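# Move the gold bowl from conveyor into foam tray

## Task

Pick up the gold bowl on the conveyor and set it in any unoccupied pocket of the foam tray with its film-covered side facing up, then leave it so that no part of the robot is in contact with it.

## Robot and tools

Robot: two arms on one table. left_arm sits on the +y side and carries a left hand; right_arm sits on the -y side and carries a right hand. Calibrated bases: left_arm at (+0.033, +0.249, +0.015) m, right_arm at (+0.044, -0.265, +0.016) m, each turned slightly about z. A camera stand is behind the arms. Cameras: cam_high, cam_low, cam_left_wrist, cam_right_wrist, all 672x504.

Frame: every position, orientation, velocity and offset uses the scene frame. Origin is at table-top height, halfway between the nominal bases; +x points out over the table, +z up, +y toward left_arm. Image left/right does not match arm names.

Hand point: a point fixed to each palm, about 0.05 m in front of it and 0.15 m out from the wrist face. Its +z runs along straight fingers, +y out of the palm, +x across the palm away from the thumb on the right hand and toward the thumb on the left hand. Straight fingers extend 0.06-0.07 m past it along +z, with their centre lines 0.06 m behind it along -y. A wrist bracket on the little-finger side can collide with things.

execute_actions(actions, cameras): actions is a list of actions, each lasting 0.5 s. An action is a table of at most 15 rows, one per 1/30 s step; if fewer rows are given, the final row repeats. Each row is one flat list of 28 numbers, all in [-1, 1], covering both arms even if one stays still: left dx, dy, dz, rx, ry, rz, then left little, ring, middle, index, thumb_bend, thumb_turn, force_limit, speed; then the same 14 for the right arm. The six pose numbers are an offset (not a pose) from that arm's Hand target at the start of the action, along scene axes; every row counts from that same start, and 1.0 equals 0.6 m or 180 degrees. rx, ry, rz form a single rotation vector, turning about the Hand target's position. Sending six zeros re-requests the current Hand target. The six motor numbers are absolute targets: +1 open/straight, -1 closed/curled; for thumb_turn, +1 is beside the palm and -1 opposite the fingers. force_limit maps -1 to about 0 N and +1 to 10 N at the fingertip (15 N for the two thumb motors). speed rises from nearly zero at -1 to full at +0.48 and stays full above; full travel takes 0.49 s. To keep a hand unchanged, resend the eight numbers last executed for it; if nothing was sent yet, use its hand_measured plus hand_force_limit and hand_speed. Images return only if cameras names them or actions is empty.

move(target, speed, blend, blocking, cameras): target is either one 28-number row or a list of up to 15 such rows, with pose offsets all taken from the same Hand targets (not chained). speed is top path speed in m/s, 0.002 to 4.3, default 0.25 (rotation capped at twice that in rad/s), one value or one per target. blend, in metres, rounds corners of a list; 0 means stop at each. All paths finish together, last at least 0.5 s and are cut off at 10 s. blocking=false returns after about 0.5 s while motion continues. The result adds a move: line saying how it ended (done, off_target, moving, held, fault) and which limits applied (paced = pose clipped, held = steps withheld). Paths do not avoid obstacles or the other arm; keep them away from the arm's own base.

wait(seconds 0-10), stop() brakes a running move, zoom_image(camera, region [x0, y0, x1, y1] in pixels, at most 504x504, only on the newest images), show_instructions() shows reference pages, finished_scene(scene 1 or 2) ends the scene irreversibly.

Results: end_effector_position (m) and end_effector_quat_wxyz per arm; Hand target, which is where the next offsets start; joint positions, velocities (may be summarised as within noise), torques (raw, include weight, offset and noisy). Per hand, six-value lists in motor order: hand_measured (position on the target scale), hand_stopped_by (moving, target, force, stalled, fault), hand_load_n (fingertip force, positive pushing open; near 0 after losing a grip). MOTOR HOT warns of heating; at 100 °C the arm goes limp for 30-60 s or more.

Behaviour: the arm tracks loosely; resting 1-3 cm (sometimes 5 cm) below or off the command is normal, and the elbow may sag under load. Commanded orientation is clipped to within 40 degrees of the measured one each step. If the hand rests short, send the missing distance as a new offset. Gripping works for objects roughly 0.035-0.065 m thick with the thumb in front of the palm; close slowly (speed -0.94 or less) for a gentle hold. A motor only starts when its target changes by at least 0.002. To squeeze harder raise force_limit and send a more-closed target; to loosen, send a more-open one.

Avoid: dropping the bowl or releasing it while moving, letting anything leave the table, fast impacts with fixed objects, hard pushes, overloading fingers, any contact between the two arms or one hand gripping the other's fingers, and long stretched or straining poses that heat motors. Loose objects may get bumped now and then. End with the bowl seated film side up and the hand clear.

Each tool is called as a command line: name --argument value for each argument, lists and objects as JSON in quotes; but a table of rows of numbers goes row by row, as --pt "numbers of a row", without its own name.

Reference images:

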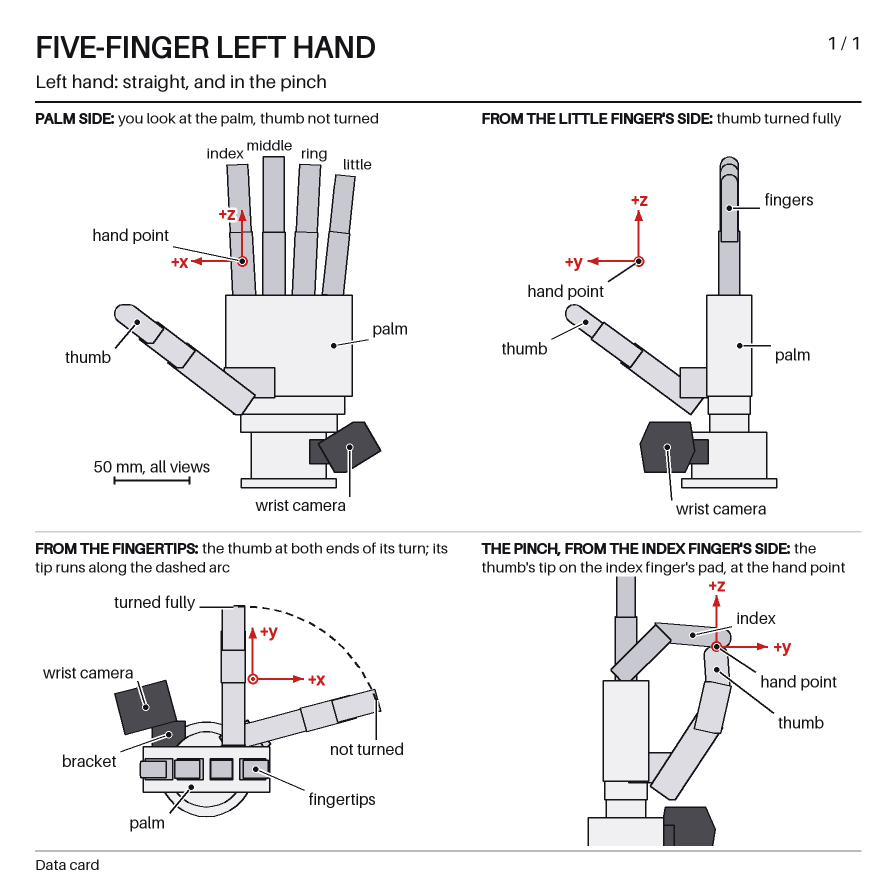

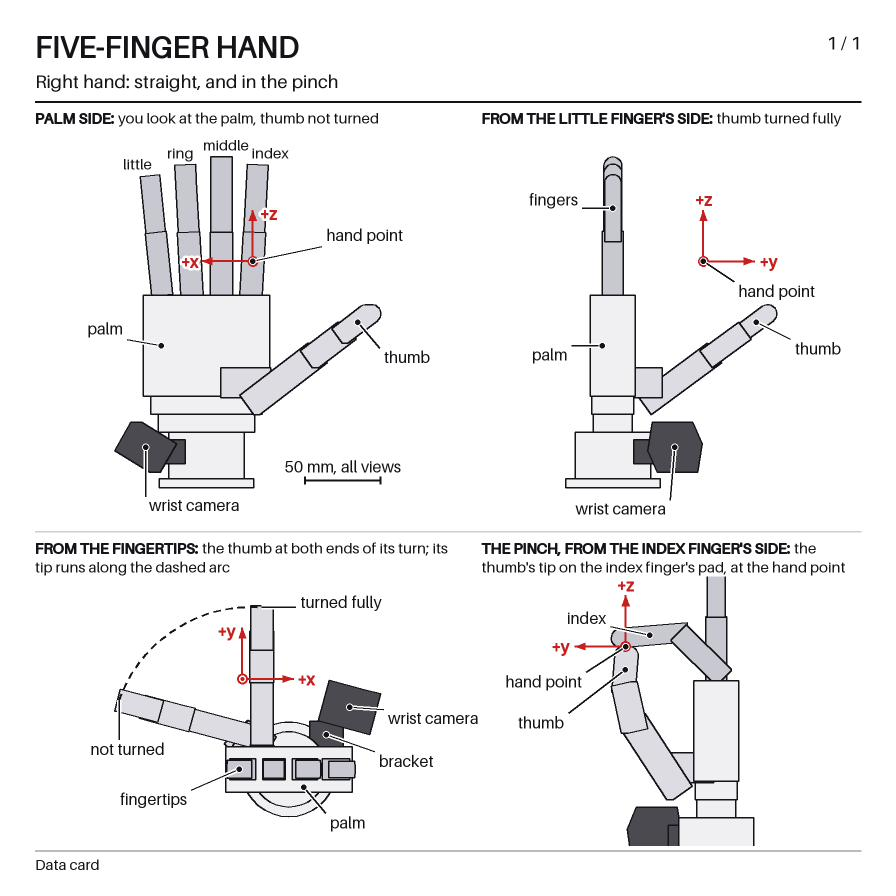

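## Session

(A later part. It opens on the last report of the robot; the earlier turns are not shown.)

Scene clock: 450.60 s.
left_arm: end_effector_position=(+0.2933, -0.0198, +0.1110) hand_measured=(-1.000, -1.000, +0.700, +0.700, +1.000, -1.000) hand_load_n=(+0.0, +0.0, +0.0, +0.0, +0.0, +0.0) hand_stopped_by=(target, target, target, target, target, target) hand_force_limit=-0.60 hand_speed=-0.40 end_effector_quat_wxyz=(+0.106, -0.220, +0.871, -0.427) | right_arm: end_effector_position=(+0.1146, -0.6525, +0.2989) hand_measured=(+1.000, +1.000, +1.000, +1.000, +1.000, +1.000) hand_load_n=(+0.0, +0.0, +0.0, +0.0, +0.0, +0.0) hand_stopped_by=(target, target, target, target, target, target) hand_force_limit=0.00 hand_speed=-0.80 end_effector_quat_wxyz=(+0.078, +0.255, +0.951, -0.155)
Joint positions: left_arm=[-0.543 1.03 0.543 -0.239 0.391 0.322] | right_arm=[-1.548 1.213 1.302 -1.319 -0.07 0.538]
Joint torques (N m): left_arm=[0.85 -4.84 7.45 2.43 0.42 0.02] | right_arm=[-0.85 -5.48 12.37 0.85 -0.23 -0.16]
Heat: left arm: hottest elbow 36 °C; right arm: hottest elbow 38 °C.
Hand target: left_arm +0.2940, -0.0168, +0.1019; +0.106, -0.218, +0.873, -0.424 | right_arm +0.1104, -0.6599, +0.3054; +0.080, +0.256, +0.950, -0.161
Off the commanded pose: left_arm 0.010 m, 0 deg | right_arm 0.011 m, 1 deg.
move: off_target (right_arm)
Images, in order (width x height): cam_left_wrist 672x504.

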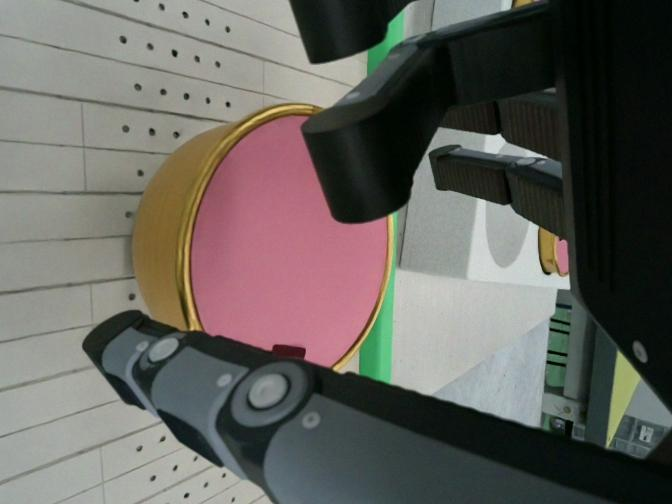

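move --target '[0, 0, 0, 0, 0, 0, -1, -1, -0.2, -0.2, 1, -1, -0.3, -0.85, 0, 0, 0, 0, 0, 0, 1, 1, 1, 1, 1, 1, 0, -0.8]' --speed 0.1 --cameras '["cam_high","cam_left_wrist"]'

zoom_image --camera "cam_high" --region '[230, 140, 310, 220]'

Scene clock: 461.27 s.
left_arm: end_effector_position=(+0.2935, -0.0201, +0.1113) hand_measured=(-1.000, -1.000, +0.244, +0.272, +1.000, -1.000) hand_load_n=(+0.0, +0.0, +6.0, +1.0, +1.5, +0.5) hand_stopped_by=(target, target, force, force, target, target) hand_force_limit=-0.30 hand_speed=-0.85 end_effector_quat_wxyz=(+0.106, -0.219, +0.871, -0.427) | right_arm: end_effector_position=(+0.1146, -0.6525, +0.2989) hand_measured=(+1.000, +1.000, +1.000, +1.000, +1.000, +1.000) hand_load_n=(+0.0, +0.0, +0.0, +0.0, +0.0, +0.0) hand_stopped_by=(target, target, target, target, target, target) hand_force_limit=0.00 hand_speed=-0.80 end_effector_quat_wxyz=(+0.078, +0.255, +0.951, -0.155)
Joint positions: left_arm=[-0.543 1.03 0.543 -0.237 0.392 0.323] | right_arm=[-1.548 1.213 1.302 -1.319 -0.07 0.538]
Joint torques (N m): left_arm=[0.79 -4.84 7.42 2.35 0.39 0.02] | right_arm=[-0.85 -5.6 12.37 0.83 -0.24 -0.16]
Heat: left arm: hottest elbow 36 °C; right arm: hottest elbow 38 °C.
Hand target: left_arm +0.2939, -0.0168, +0.1019; +0.106, -0.218, +0.873, -0.424 | right_arm +0.1104, -0.6599, +0.3054; +0.080, +0.256, +0.950, -0.161
Off the commanded pose: left_arm 0.010 m, 1 deg | right_arm 0.011 m, 1 deg.
move: off_target (right_arm)
Images, in order (width x height): cam_high 672x504, cam_left_wrist 672x504.

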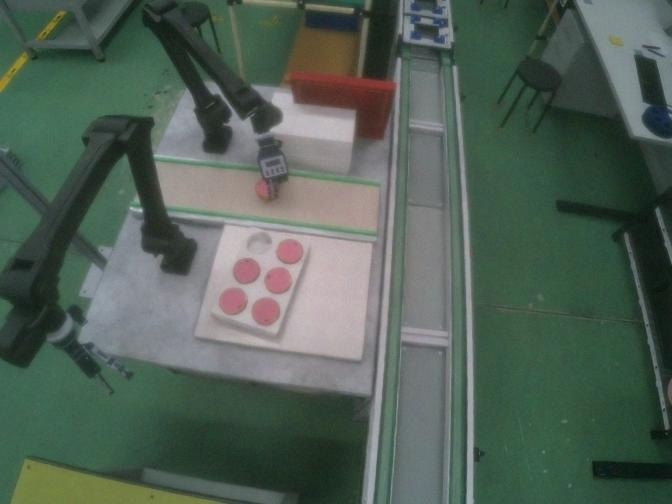

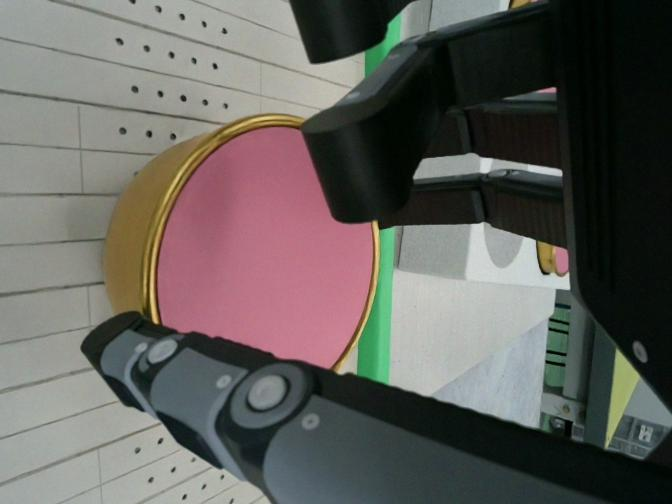

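Scaled by 6.300 from the camera's 672x504 image, which has a finer 960x720 frame.

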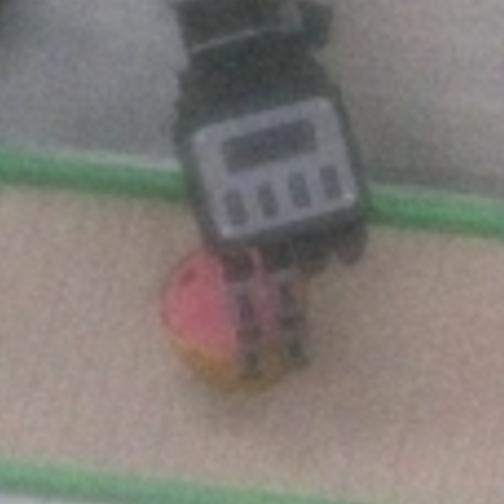

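move --target '[0, 0, 0, 0, 0, 0, -1, -1, -0.2, -0.25, 1, -1, -0.1, -0.85, 0, 0, 0, 0, 0, 0, 1, 1, 1, 1, 1, 1, 0, -0.8]' --speed 0.1

move --target '[0, 0, 0.06, 0, 0, 0, -1, -1, -0.2, -0.25, 1, -1, -0.1, -0.85, 0, 0, 0, 0, 0, 0, 1, 1, 1, 1, 1, 1, 0, -0.8]' --speed 0.08 --cameras '["cam_high","cam_left_wrist"]'

zoom_image --camera "cam_high" --region '[230, 140, 310, 220]'

Scene clock: 471.43 s.
left_arm: end_effector_position=(+0.2936, -0.0203, +0.1115) hand_measured=(-1.000, -1.000, +0.244, +0.260, +1.000, -1.000) hand_load_n=(+0.0, +0.0, +3.5, +4.5, +1.5, +0.0) hand_stopped_by=(target, target, force, force, target, target) hand_force_limit=-0.10 hand_speed=-0.85 end_effector_quat_wxyz=(+0.106, -0.219, +0.871, -0.428) | right_arm: end_effector_position=(+0.1146, -0.6525, +0.2989) hand_measured=(+1.000, +1.000, +1.000, +1.000, +1.000, +1.000) hand_load_n=(+0.0, +0.0, +0.0, +0.0, +0.0, +0.0) hand_stopped_by=(target, target, target, target, target, target) hand_force_limit=0.00 hand_speed=-0.80 end_effector_quat_wxyz=(+0.078, +0.255, +0.951, -0.155)
Joint positions: left_arm=[-0.543 1.03 0.543 -0.236 0.393 0.323] | right_arm=[-1.548 1.213 1.302 -1.319 -0.07 0.538]
Joint torques (N m): left_arm=[0.85 -4.84 7.42 2.3 0.36 0.02] | right_arm=[-0.97 -5.54 12.37 0.84 -0.24 -0.17]
Heat: left arm: hottest elbow 35 °C; right arm: hottest elbow 38 °C.
Hand target: left_arm +0.2940, -0.0168, +0.1019; +0.106, -0.218, +0.873, -0.424 | right_arm +0.1104, -0.6599, +0.3054; +0.080, +0.256, +0.950, -0.161
Off the commanded pose: left_arm 0.010 m, 1 deg | right_arm 0.011 m, 1 deg.
move: off_target (right_arm)

Scene clock: 472.50 s.
left_arm: end_effector_position=(+0.2773, -0.0098, +0.1120) hand_measured=(-1.000, -1.000, +0.244, +0.260, +1.000, -1.000) hand_load_n=(+0.0, +0.0, +0.5, +0.5, +0.0, +0.0) hand_stopped_by=(target, target, force, force, target, target) hand_force_limit=-0.10 hand_speed=-0.85 end_effector_quat_wxyz=(+0.090, -0.227, +0.879, -0.410) | right_arm: end_effector_position=(+0.1146, -0.6525, +0.2989) hand_measured=(+1.000, +1.000, +1.000, +1.000, +1.000, +1.000) hand_load_n=(+0.0, +0.0, +0.0, +0.0, +0.0, +0.0) hand_stopped_by=(target, target, target, target, target, target) hand_force_limit=0.00 hand_speed=-0.80 end_effector_quat_wxyz=(+0.078, +0.255, +0.951, -0.155)
Joint positions: left_arm=[-0.543 0.99 0.543 -0.33 0.393 0.323] | right_arm=[-1.548 1.213 1.302 -1.319 -0.07 0.538]
Joint torques (N m): left_arm=[0.79 -6.12 12.56 0.8 0.35 0.01] | right_arm=[-0.97 -5.48 12.4 0.85 -0.24 -0.17]
Heat: left arm: hottest elbow 35 °C; right arm: hottest elbow 38 °C.
Hand target: left_arm +0.2940, -0.0168, +0.1381; +0.106, -0.218, +0.873, -0.424 | right_arm +0.1104, -0.6599, +0.3054; +0.080, +0.256, +0.950, -0.161
Off the commanded pose: left_arm 0.032 m, 3 deg | right_arm 0.011 m, 1 deg.
move: off_target (left_arm, right_arm)
Images, in order (width x height): cam_high 672x504, cam_left_wrist 672x504.

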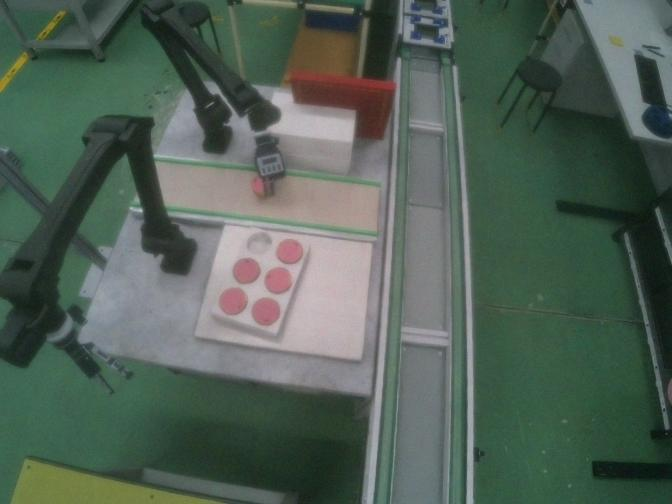

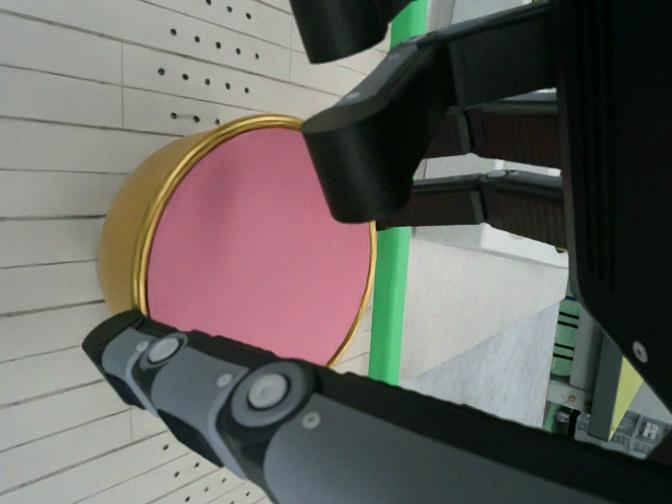

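Scaled by 6.300 from the camera's 672x504 image, which has a finer 960x720 frame.

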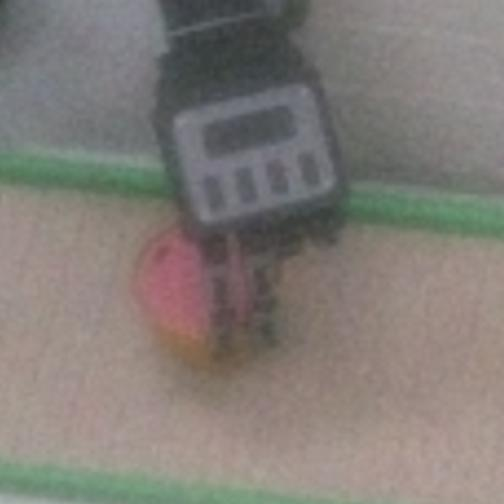

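move --target '[0, 0, 0, 0, 0, 0, -1, -1, -0.3, -0.3, 1, -1, 0, -0.85, 0, 0, 0, 0, 0, 0, 1, 1, 1, 1, 1, 1, 0, -0.8]' --speed 0.1 --cameras '["cam_left_wrist"]'

Scene clock: 482.67 s.
left_arm: end_effector_position=(+0.2779, -0.0102, +0.1134) hand_measured=(-1.000, -1.000, -0.300, -0.300, +1.000, -1.000) hand_load_n=(+0.0, +0.0, +0.0, +0.0, +0.0, +0.0) hand_stopped_by=(target, target, target, target, target, target) hand_force_limit=0.00 hand_speed=-0.85 end_effector_quat_wxyz=(+0.090, -0.227, +0.879, -0.410) | right_arm: end_effector_position=(+0.1146, -0.6525, +0.2989) hand_measured=(+1.000, +1.000, +1.000, +1.000, +1.000, +1.000) hand_load_n=(+0.0, +0.0, +0.0, +0.0, +0.0, +0.0) hand_stopped_by=(target, target, target, target, target, target) hand_force_limit=0.00 hand_speed=-0.80 end_effector_quat_wxyz=(+0.078, +0.255, +0.951, -0.155)
Joint positions: left_arm=[-0.543 0.989 0.546 -0.333 0.393 0.323] | right_arm=[-1.548 1.213 1.302 -1.319 -0.07 0.538]
Joint torques (N m): left_arm=[0.73 -6.01 12.36 0.9 0.35 0.02] | right_arm=[-1.03 -5.6 12.37 0.87 -0.24 -0.17]
Heat: left arm: hottest elbow 37 °C; right arm: hottest elbow 38 °C.
Hand target: left_arm +0.2939, -0.0168, +0.1380; +0.106, -0.218, +0.873, -0.424 | right_arm +0.1104, -0.6599, +0.3054; +0.080, +0.256, +0.950, -0.161
Off the commanded pose: left_arm 0.030 m, 3 deg | right_arm 0.011 m, 1 deg.
move: off_target (left_arm, right_arm)
Images, in order (width x height): cam_left_wrist 672x504.

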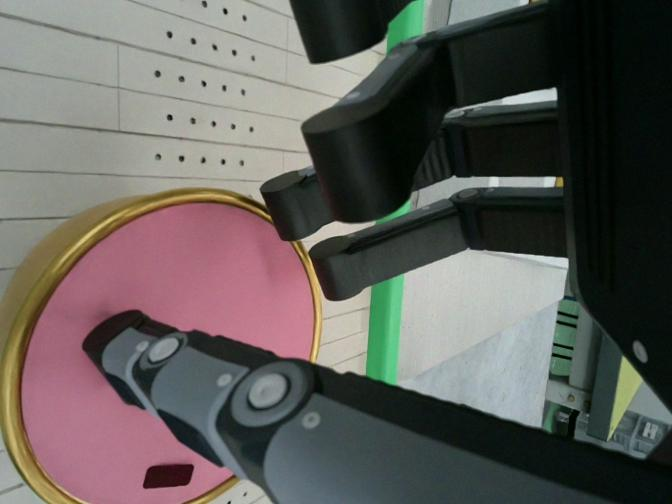

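move --pt "0 0 0.0 0 0 0 -1 -1 1 1 1 -1 0 -0.3 0 0 0 0 0 0 1 1 1 1 1 1 0 -0.8" --pt "0 0 0.05 0 0 0 -1 -1 1 1 1 -1 0 -0.3 0 0 0 0 0 0 1 1 1 1 1 1 0 -0.8" --pt "-0.075 0.066 0.03 0 0 0 -1 -1 1 1 1 -1 0 -0.3 0 0 0 0 0 0 1 1 1 1 1 1 0 -0.8" --speed 0.1 --cameras '["cam_high","cam_left_wrist"]'

zoom_image --camera "cam_high" --region '[230, 140, 310, 220]'

Scene clock: 517.77 s.
left_arm: end_effector_position=(+0.2534, +0.0167, +0.1626) hand_measured=(-1.000, -1.000, +1.000, +1.000, +1.000, -1.000) hand_load_n=(+0.0, +0.0, +0.0, +0.0, +0.0, +0.0) hand_stopped_by=(target, target, target, target, target, target) hand_force_limit=0.00 hand_speed=-0.30 end_effector_quat_wxyz=(+0.109, -0.218, +0.869, -0.430) | right_arm: end_effector_position=(+0.1146, -0.6525, +0.2989) hand_measured=(+1.000, +1.000, +1.000, +1.000, +1.000, +1.000) hand_load_n=(+0.0, +0.0, +0.0, +0.0, +0.0, +0.0) hand_stopped_by=(target, target, target, target, target, target) hand_force_limit=0.00 hand_speed=-0.80 end_effector_quat_wxyz=(+0.078, +0.255, +0.951, -0.155)
Joint positions: left_arm=[-0.503 0.76 0.553 -0.52 0.422 0.351] | right_arm=[-1.548 1.213 1.302 -1.319 -0.07 0.538]
Joint torques (N m): left_arm=[0.91 -4.01 8.23 0.99 0.43 0.02] | right_arm=[-0.97 -5.48 12.38 0.83 -0.24 -0.16]
Heat: left arm: hottest elbow 42 °C; right arm: hottest elbow 38 °C.
Hand target: left_arm +0.2488, +0.0228, +0.1559; +0.106, -0.218, +0.873, -0.424 | right_arm +0.1104, -0.6599, +0.3054; +0.080, +0.256, +0.950, -0.161
Off the commanded pose: left_arm 0.010 m, 1 deg | right_arm 0.011 m, 1 deg.
move: off_target (right_arm)
Images, in order (width x height): cam_high 672x504, cam_left_wrist 672x504.

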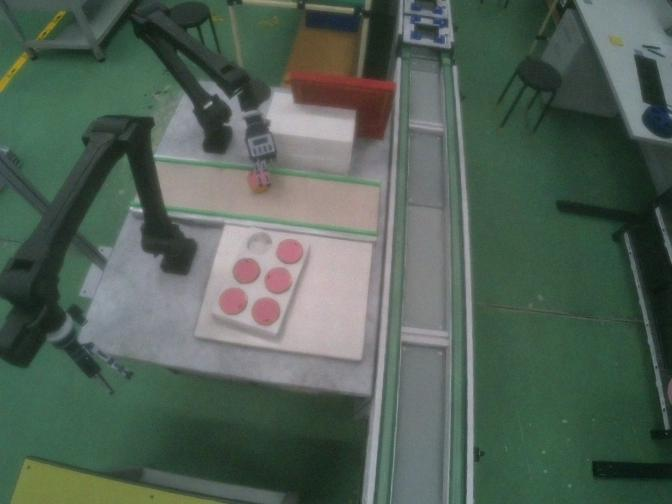

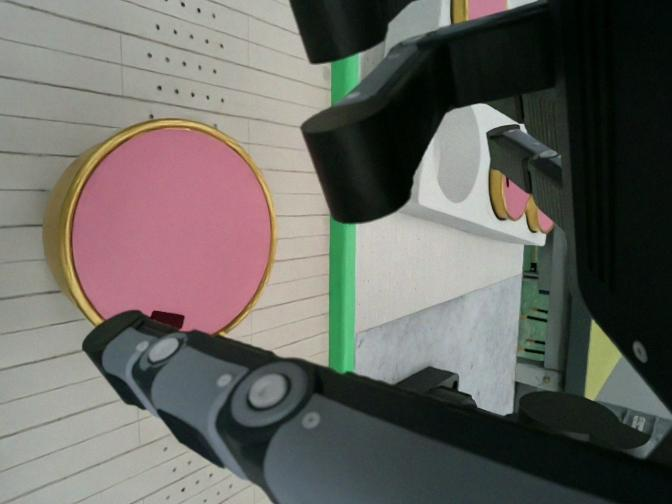

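Scaled by 6.300 from the camera's 672x504 image, which has a finer 960x720 frame.

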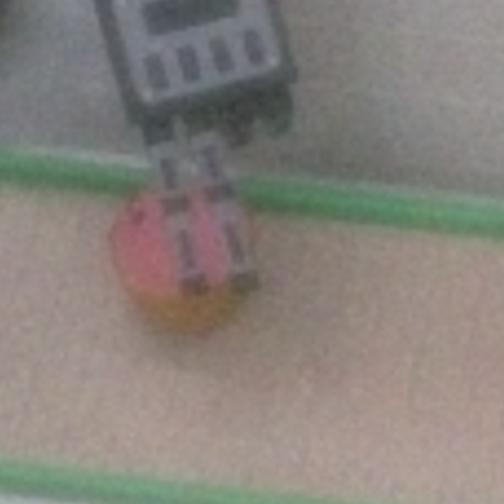

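move --pt "-0.012 -0.006 -0.04 0 0 0 -1 -1 1 1 1 -1 0 -0.3 0 0 0 0 0 0 1 1 1 1 1 1 0 -0.8" --pt "-0.012 -0.006 -0.105 0 0 0 -1 -1 1 1 1 -1 0 -0.3 0 0 0 0 0 0 1 1 1 1 1 1 0 -0.8" --speed 0.1 --blend 0.01 --cameras '["cam_high","cam_left_wrist"]'

zoom_image --camera "cam_high" --region '[220, 140, 300, 220]'

Scene clock: 543.63 s.
left_arm: end_effector_position=(+0.2443, +0.0206, +0.1001) hand_measured=(-1.000, -1.000, +1.000, +1.000, +1.000, -1.000) hand_load_n=(+0.0, +0.0, +0.0, +0.0, +0.0, +0.0) hand_stopped_by=(target, target, target, target, target, target) hand_force_limit=0.00 hand_speed=-0.30 end_effector_quat_wxyz=(+0.110, -0.216, +0.872, -0.425) | right_arm: end_effector_position=(+0.1146, -0.6525, +0.2989) hand_measured=(+1.000, +1.000, +1.000, +1.000, +1.000, +1.000) hand_load_n=(+0.0, +0.0, +0.0, +0.0, +0.0, +0.0) hand_stopped_by=(target, target, target, target, target, target) hand_force_limit=0.00 hand_speed=-0.80 end_effector_quat_wxyz=(+0.078, +0.255, +0.951, -0.155)
Joint positions: left_arm=[-0.517 0.803 0.402 -0.332 0.406 0.352] | right_arm=[-1.548 1.213 1.302 -1.319 -0.07 0.538]
Joint torques (N m): left_arm=[-0.26 -2.49 7.8 2.4 0.21 -0.22] | right_arm=[-0.91 -5.6 12.4 0.85 -0.24 -0.16]
Heat: left arm: hottest elbow 39 °C; right arm: hottest elbow 38 °C.
Hand target: left_arm +0.2417, +0.0192, +0.0929; +0.106, -0.218, +0.873, -0.423 | right_arm +0.1104, -0.6599, +0.3054; +0.080, +0.256, +0.950, -0.161
Off the commanded pose: left_arm 0.008 m, 1 deg | right_arm 0.011 m, 1 deg.
move: off_target (right_arm)
Images, in order (width x height): cam_high 672x504, cam_left_wrist 672x504.

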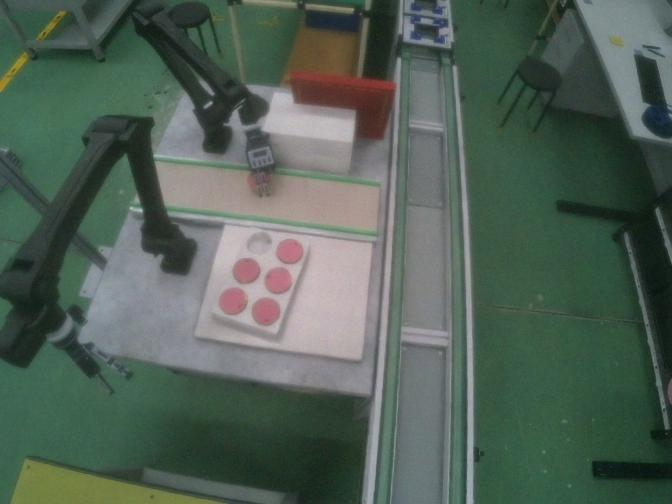

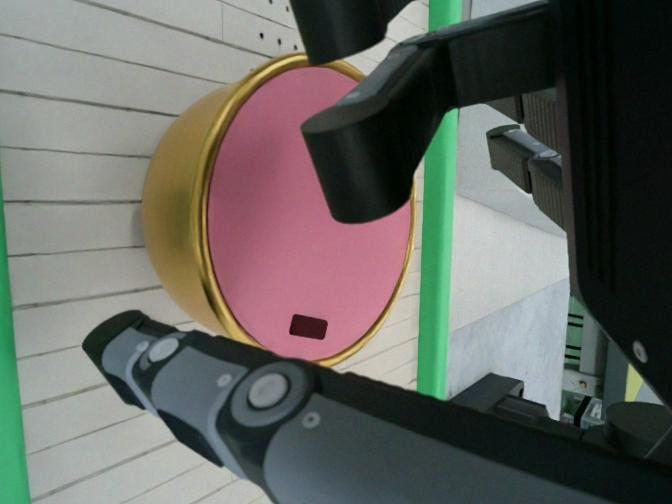

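Scaled by 6.300 from the camera's 672x504 image, which has a finer 960x720 frame.

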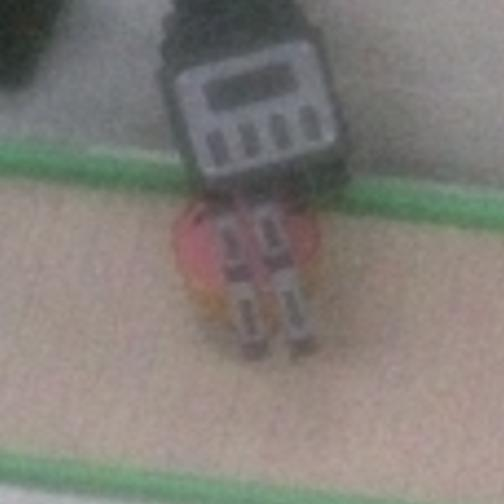

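move --target '[0.007, -0.012, -0.014, 0, 0, 0, -1, -1, 1, 1, 1, -1, 0, -0.3, 0, 0, 0, 0, 0, 0, 1, 1, 1, 1, 1, 1, 0, -0.8]' --speed 0.1

move --target '[0, 0, 0, 0, 0, 0, -1, -1, 0.0, 0.0, 1, -1, -0.4, -0.75, 0, 0, 0, 0, 0, 0, 1, 1, 1, 1, 1, 1, 0, -0.8]' --speed 0.1 --cameras '["cam_high","cam_left_wrist"]'

zoom_image --camera "cam_high" --region '[220, 140, 300, 220]'

Scene clock: 553.80 s.
left_arm: end_effector_position=(+0.2501, +0.0128, +0.0938) hand_measured=(-1.000, -1.000, +1.000, +1.000, +1.000, -1.000) hand_load_n=(+0.0, +0.0, +0.0, +0.0, +0.0, +0.0) hand_stopped_by=(target, target, target, target, target, target) hand_force_limit=0.00 hand_speed=-0.30 end_effector_quat_wxyz=(+0.112, -0.214, +0.872, -0.426) | right_arm: end_effector_position=(+0.1146, -0.6525, +0.2989) hand_measured=(+1.000, +1.000, +1.000, +1.000, +1.000, +1.000) hand_load_n=(+0.0, +0.0, +0.0, +0.0, -0.5, +0.0) hand_stopped_by=(target, target, target, target, target, target) hand_force_limit=0.00 hand_speed=-0.80 end_effector_quat_wxyz=(+0.078, +0.255, +0.951, -0.155)
Joint positions: left_arm=[-0.534 0.852 0.402 -0.275 0.393 0.343] | right_arm=[-1.548 1.213 1.302 -1.319 -0.07 0.538]
Joint torques (N m): left_arm=[-0.32 -2.84 7.3 2.48 0.21 -0.28] | right_arm=[-0.97 -5.66 12.37 0.85 -0.24 -0.16]
Heat: left arm: hottest elbow 38 °C; right arm: hottest elbow 38 °C.
Hand target: left_arm +0.2458, +0.0120, +0.0845; +0.106, -0.218, +0.873, -0.423 | right_arm +0.1104, -0.6599, +0.3054; +0.080, +0.256, +0.950, -0.161
Off the commanded pose: left_arm 0.010 m, 1 deg | right_arm 0.011 m, 1 deg.
move: off_target (right_arm)

Scene clock: 555.13 s.
left_arm: end_effector_position=(+0.2503, +0.0125, +0.0937) hand_measured=(-1.000, -1.000, +0.266, +0.264, +1.000, -1.000) hand_load_n=(+0.0, +0.0, +6.5, +3.5, +2.5, +0.5) hand_stopped_by=(target, target, force, force, target, target) hand_force_limit=-0.40 hand_speed=-0.75 end_effector_quat_wxyz=(+0.112, -0.214, +0.872, -0.426) | right_arm: end_effector_position=(+0.1146, -0.6525, +0.2989) hand_measured=(+1.000, +1.000, +1.000, +1.000, +1.000, +1.000) hand_load_n=(+0.0, +0.0, -0.5, +0.0, +0.0, +0.0) hand_stopped_by=(target, target, target, target, target, target) hand_force_limit=0.00 hand_speed=-0.80 end_effector_quat_wxyz=(+0.078, +0.255, +0.951, -0.155)
Joint positions: left_arm=[-0.534 0.852 0.402 -0.273 0.393 0.342] | right_arm=[-1.548 1.213 1.302 -1.319 -0.07 0.538]
Joint torques (N m): left_arm=[-0.26 -2.73 7.34 2.43 0.22 -0.25] | right_arm=[-1.03 -5.48 12.38 0.83 -0.24 -0.17]
Heat: left arm: hottest elbow 38 °C; right arm: hottest elbow 38 °C.
Hand target: left_arm +0.2459, +0.0119, +0.0846; +0.106, -0.218, +0.873, -0.424 | right_arm +0.1104, -0.6599, +0.3054; +0.080, +0.256, +0.950, -0.161
Off the commanded pose: left_arm 0.010 m, 1 deg | right_arm 0.011 m, 1 deg.
move: off_target (right_arm)
Images, in order (width x height): cam_high 672x504, cam_left_wrist 672x504.

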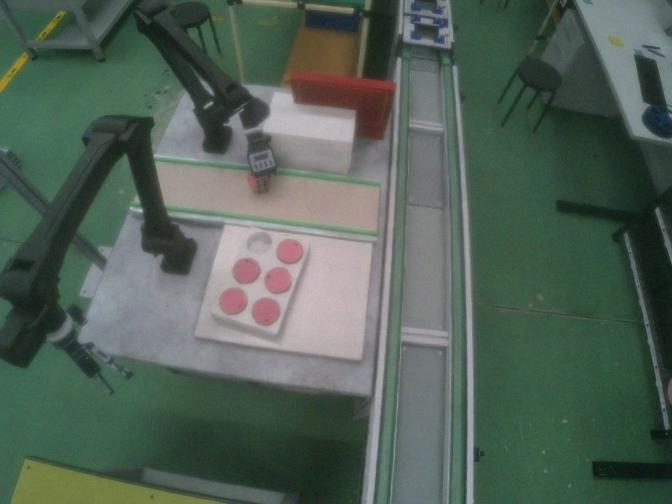

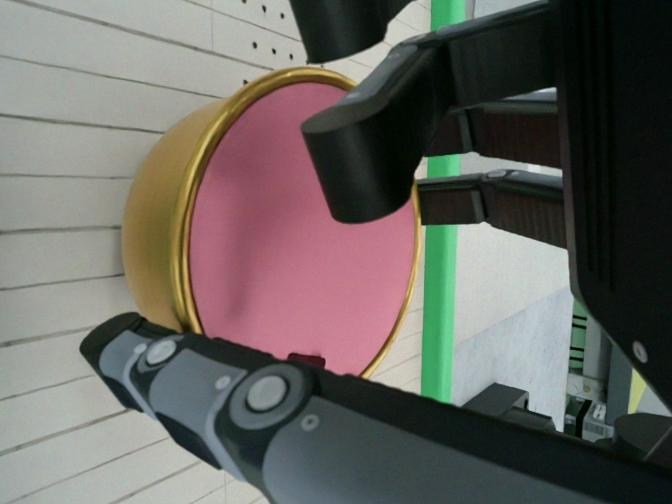

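Scaled by 6.300 from the camera's 672x504 image, which has a finer 960x720 frame.

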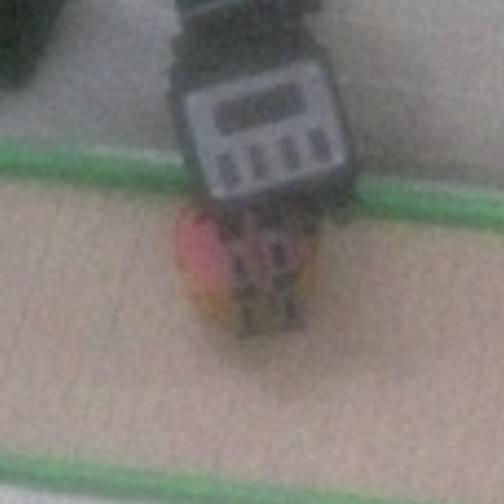

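move --target '[0, 0, 0.167, 0, 0, 0, -1, -1, 0.0, 0.0, 1, -1, -0.4, -0.75, 0, 0, 0, 0, 0, 0, 1, 1, 1, 1, 1, 1, 0, -0.8]' --speed 0.15 --cameras '["cam_high","cam_left_wrist"]'

zoom_image --camera "cam_high" --region '[220, 120, 300, 200]'

Scene clock: 565.67 s.
left_arm: end_effector_position=(+0.2307, +0.0231, +0.1459) hand_measured=(-1.000, -1.000, +0.266, +0.264, +1.000, -1.000) hand_load_n=(+0.0, +0.0, +6.5, +3.5, +2.0, +1.0) hand_stopped_by=(target, target, force, force, target, target) hand_force_limit=-0.40 hand_speed=-0.75 end_effector_quat_wxyz=(+0.086, -0.226, +0.885, -0.398) | right_arm: end_effector_position=(+0.1146, -0.6525, +0.2989) hand_measured=(+1.000, +1.000, +1.000, +1.000, +1.000, +1.000) hand_load_n=(+0.0, +0.0, +0.0, +0.0, +0.0, +0.0) hand_stopped_by=(target, target, target, target, target, target) hand_force_limit=0.00 hand_speed=-0.80 end_effector_quat_wxyz=(+0.078, +0.255, +0.951, -0.155)
Joint positions: left_arm=[-0.542 0.748 0.536 -0.593 0.387 0.337] | right_arm=[-1.548 1.213 1.302 -1.319 -0.07 0.538]
Joint torques (N m): left_arm=[0.26 -4.01 14.43 1.2 0.41 -0.21] | right_arm=[-1.03 -5.66 12.38 0.87 -0.23 -0.16]
Heat: left arm: hottest elbow 37 °C; right arm: hottest elbow 38 °C.
Hand target: left_arm +0.2460, +0.0120, +0.1847; +0.106, -0.218, +0.873, -0.423 | right_arm +0.1104, -0.6599, +0.3054; +0.080, +0.256, +0.950, -0.161
Off the commanded pose: left_arm 0.043 m, 4 deg | right_arm 0.011 m, 1 deg.
move: off_target (left_arm, right_arm)
Images, in order (width x height): cam_high 672x504, cam_left_wrist 672x504.

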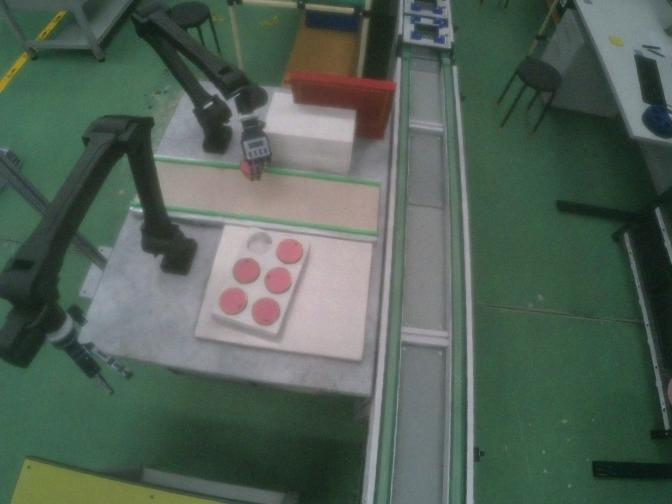

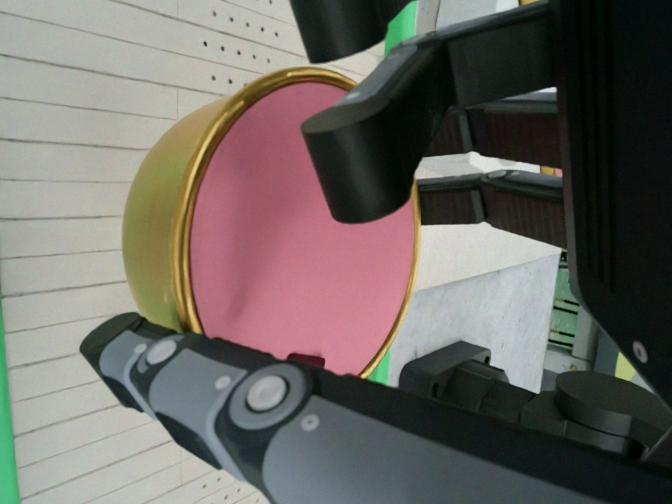

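Scaled by 6.300 from the camera's 672x504 image, which has a finer 960x720 frame.

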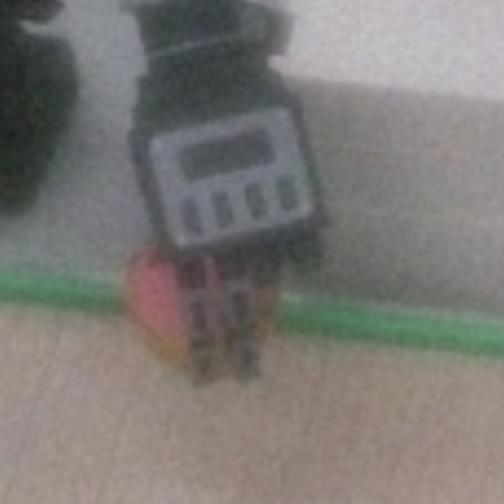

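move --pt "0.0 0 0.06 0 0 0 -1 -1 0.0 0.0 1 -1 -0.4 -0.75 0 0 0 0 0 0 1 1 1 1 1 1 0 -0.8" --pt "0.082 -0.37 0.06 0 0 0 -1 -1 0.0 0.0 1 -1 -0.4 -0.75 0 0 0 0 0 0 1 1 1 1 1 1 0 -0.8" --speed 0.15 --blend 0.03 --cameras '["cam_high","cam_left_wrist"]'

zoom_image --camera "cam_high" --region '[210, 160, 330, 280]'

Scene clock: 641.33 s.
left_arm: end_effector_position=(+0.2781, -0.1790, +0.1822) hand_measured=(-1.000, -1.000, +0.266, +0.264, +1.000, -1.000) hand_load_n=(+0.0, +0.0, +6.5, +3.5, +2.5, +1.0) hand_stopped_by=(target, target, force, force, target, target) hand_force_limit=-0.40 hand_speed=-0.75 end_effector_quat_wxyz=(+0.094, -0.220, +0.892, -0.384) | right_arm: end_effector_position=(+0.1146, -0.6525, +0.2989) hand_measured=(+1.000, +1.000, +1.000, +1.000, +1.000, +1.000) hand_load_n=(+0.0, +0.0, +0.0, +0.0, +0.0, +0.0) hand_stopped_by=(target, target, target, target, target, target) hand_force_limit=0.00 hand_speed=-0.80 end_effector_quat_wxyz=(+0.078, +0.255, +0.951, -0.155)
Joint positions: left_arm=[-0.929 1.283 0.97 -0.448 0.091 0.085] | right_arm=[-1.548 1.213 1.302 -1.319 -0.07 0.538]
Joint torques (N m): left_arm=[-0.09 -9.7 14.61 2.67 0.09 -0.29] | right_arm=[-0.97 -5.48 12.37 0.81 -0.24 -0.17]
Heat: left arm: hottest elbow 46 °C; right arm: hottest elbow 39 °C.
Hand target: left_arm +0.2950, -0.2100, +0.2208; +0.106, -0.218, +0.873, -0.424 | right_arm +0.1104, -0.6599, +0.3054; +0.080, +0.256, +0.950, -0.161
Off the commanded pose: left_arm 0.052 m, 5 deg | right_arm 0.011 m, 1 deg.
move: off_target (left_arm, right_arm); blend cut to 0.0183 m at target 1
Images, in order (width x height): cam_high 672x504, cam_left_wrist 672x504.

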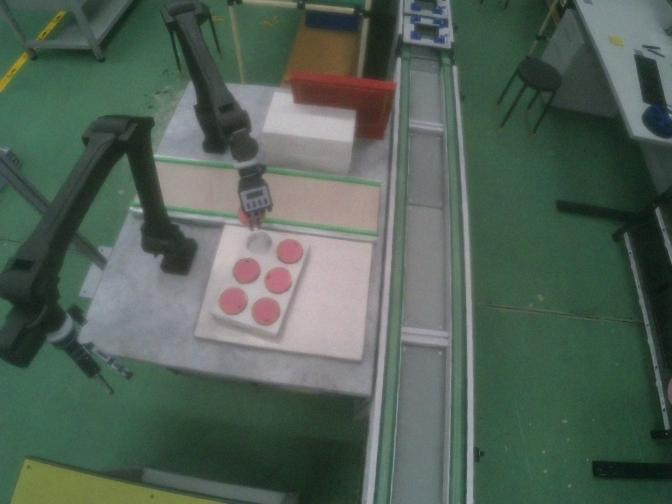

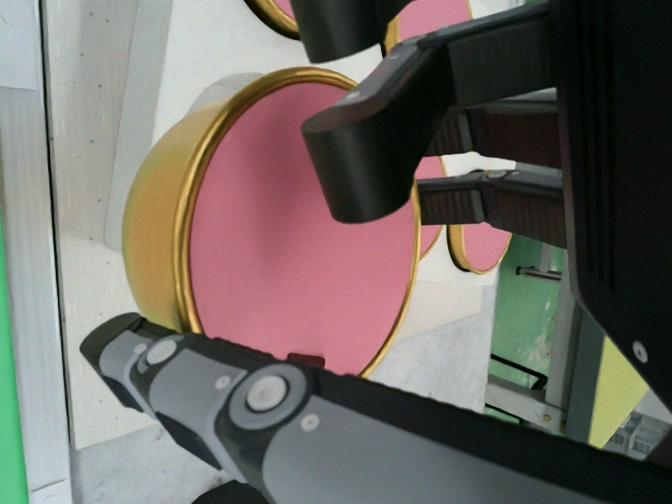

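Scaled by 4.200 from the camera's 672x504 image, which has a finer 960x720 frame.

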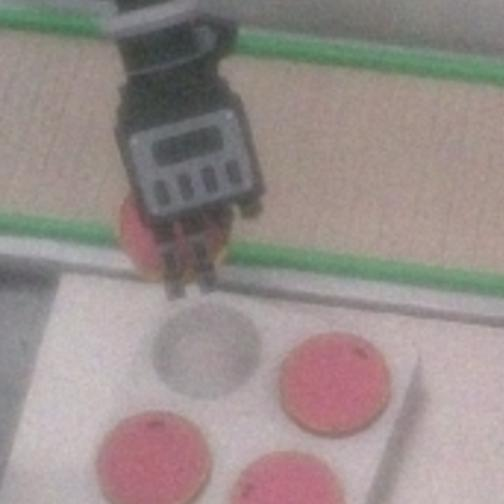

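move --target '[0.012, -0.023, -0.11, 0, 0, 0, -1, -1, 0.0, 0.0, 1, -1, -0.4, -0.75, 0, 0, 0, 0, 0, 0, 1, 1, 1, 1, 1, 1, 0, -0.8]' --speed 0.12 --cameras '["cam_high","cam_left_wrist"]'

zoom_image --camera "cam_high" --region '[210, 160, 330, 280]'

Scene clock: 660.73 s.
left_arm: end_effector_position=(+0.3030, -0.2168, +0.1539) hand_measured=(-1.000, -1.000, +0.266, +0.264, +1.000, -1.000) hand_load_n=(+0.0, +0.0, +6.5, +4.0, +2.5, +1.0) hand_stopped_by=(target, target, force, force, target, target) hand_force_limit=-0.40 hand_speed=-0.75 end_effector_quat_wxyz=(+0.107, -0.216, +0.878, -0.414) | right_arm: end_effector_position=(+0.1146, -0.6525, +0.2989) hand_measured=(+1.000, +1.000, +1.000, +1.000, +1.000, +1.000) hand_load_n=(+0.0, +0.0, +0.0, +0.0, +0.0, +0.0) hand_stopped_by=(target, target, target, target, target, target) hand_force_limit=0.00 hand_speed=-0.80 end_effector_quat_wxyz=(+0.078, +0.255, +0.951, -0.155)
Joint positions: left_arm=[-0.933 1.402 0.972 -0.26 0.086 0.082] | right_arm=[-1.548 1.213 1.302 -1.319 -0.07 0.538]
Joint torques (N m): left_arm=[-0.21 -11.46 8.57 2.88 0.08 -0.29] | right_arm=[-0.91 -5.54 12.36 0.83 -0.23 -0.16]
Heat: left arm: hottest elbow 52 °C; right arm: hottest elbow 39 °C.
Hand target: left_arm +0.3023, -0.2239, +0.1548; +0.106, -0.218, +0.873, -0.424 | right_arm +0.1104, -0.6599, +0.3054; +0.080, +0.256, +0.950, -0.161
Off the commanded pose: left_arm 0.007 m, 1 deg | right_arm 0.011 m, 1 deg.
move: off_target (right_arm)
Images, in order (width x height): cam_high 672x504, cam_left_wrist 672x504.

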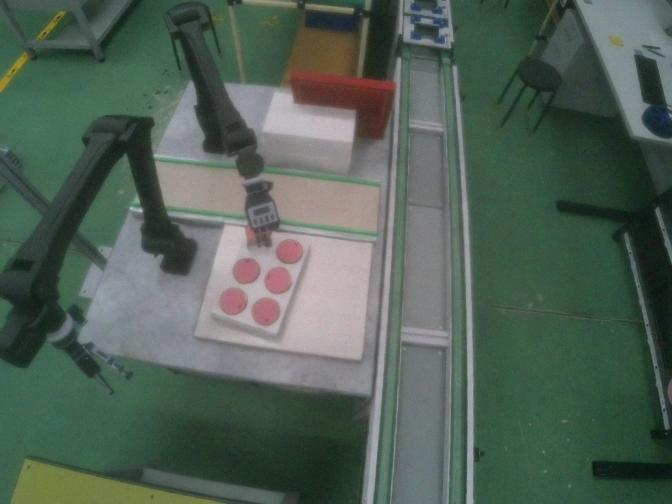

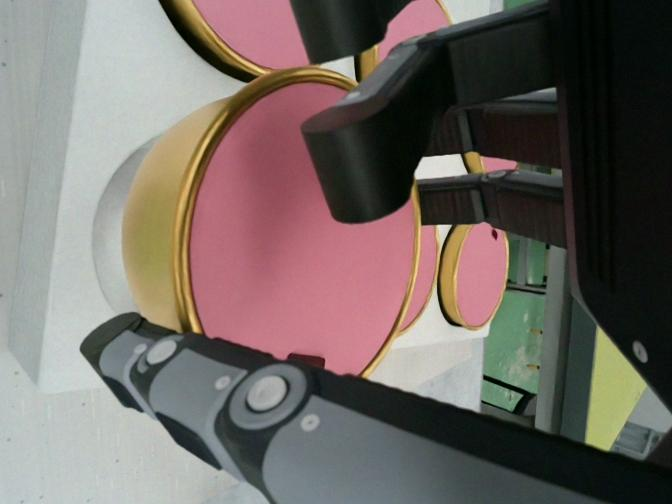

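Scaled by 4.200 from the camera's 672x504 image, which has a finer 960x720 frame.

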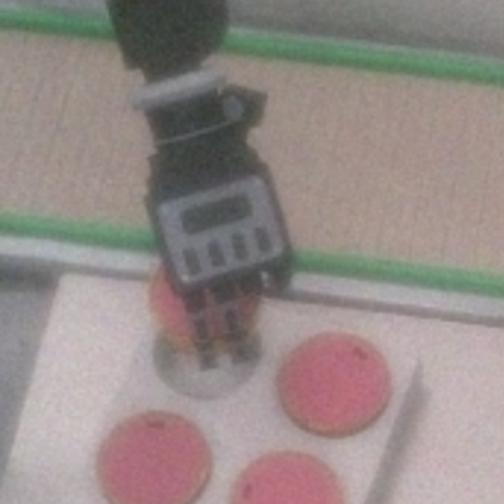

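move --target '[-0.007, 0.0, -0.06, 0, 0, 0, -1, -1, 0.0, 0.0, 1, -1, -0.4, -0.75, 0, 0, 0, 0, 0, 0, 1, 1, 1, 1, 1, 1, 0, -0.8]' --speed 0.1 --cameras '["cam_high","cam_left_wrist"]'

zoom_image --camera "cam_high" --region '[220, 190, 300, 270]'

Scene clock: 684.47 s.
left_arm: end_effector_position=(+0.2993, -0.2192, +0.1224) hand_measured=(-1.000, -1.000, +0.266, +0.264, +1.000, -1.000) hand_load_n=(+0.0, +0.0, +6.5, +3.5, +2.5, +1.0) hand_stopped_by=(target, target, force, force, target, target) hand_force_limit=-0.40 hand_speed=-0.75 end_effector_quat_wxyz=(+0.108, -0.215, +0.876, -0.418) | right_arm: end_effector_position=(+0.1146, -0.6525, +0.2989) hand_measured=(+1.000, +1.000, +1.000, +1.000, +1.000, +1.000) hand_load_n=(+0.0, +0.0, +0.0, +0.0, +0.0, +0.0) hand_stopped_by=(target, target, target, target, target, target) hand_force_limit=0.00 hand_speed=-0.80 end_effector_quat_wxyz=(+0.078, +0.255, +0.951, -0.155)
Joint positions: left_arm=[-0.943 1.441 0.914 -0.154 0.079 0.075] | right_arm=[-1.548 1.213 1.302 -1.319 -0.07 0.538]
Joint torques (N m): left_arm=[-0.15 -11.28 7.84 2.92 0.09 -0.28] | right_arm=[-0.91 -5.54 12.36 0.85 -0.24 -0.16]
Heat: left arm: hottest elbow 48 °C; right arm: hottest elbow 39 °C.
Hand target: left_arm +0.2981, -0.2239, +0.1188; +0.106, -0.218, +0.873, -0.424 | right_arm +0.1104, -0.6599, +0.3054; +0.080, +0.256, +0.950, -0.161
Off the commanded pose: left_arm 0.006 m, 1 deg | right_arm 0.011 m, 1 deg.
move: off_target (right_arm)
Images, in order (width x height): cam_high 672x504, cam_left_wrist 672x504.

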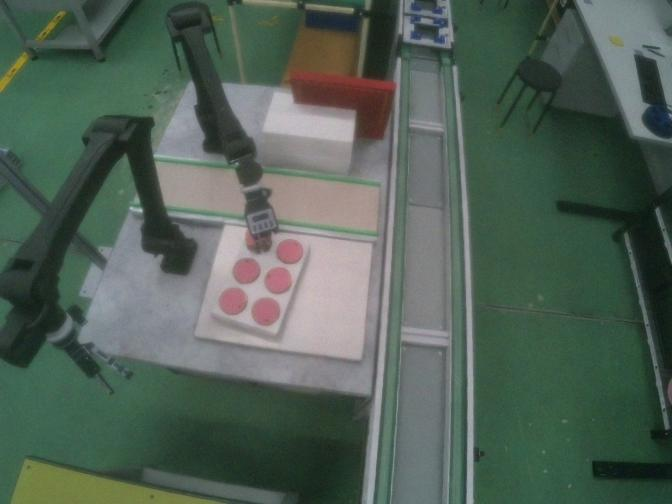

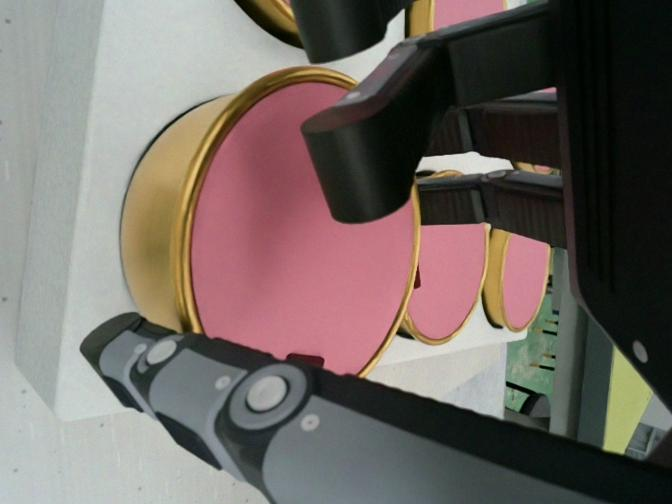

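Scaled by 6.300 from the camera's 672x504 image, which has a finer 960x720 frame.

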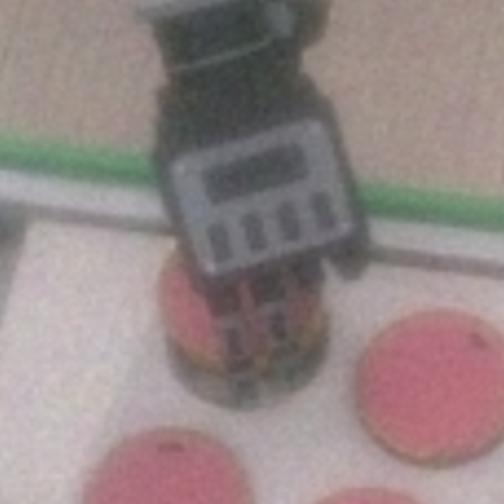

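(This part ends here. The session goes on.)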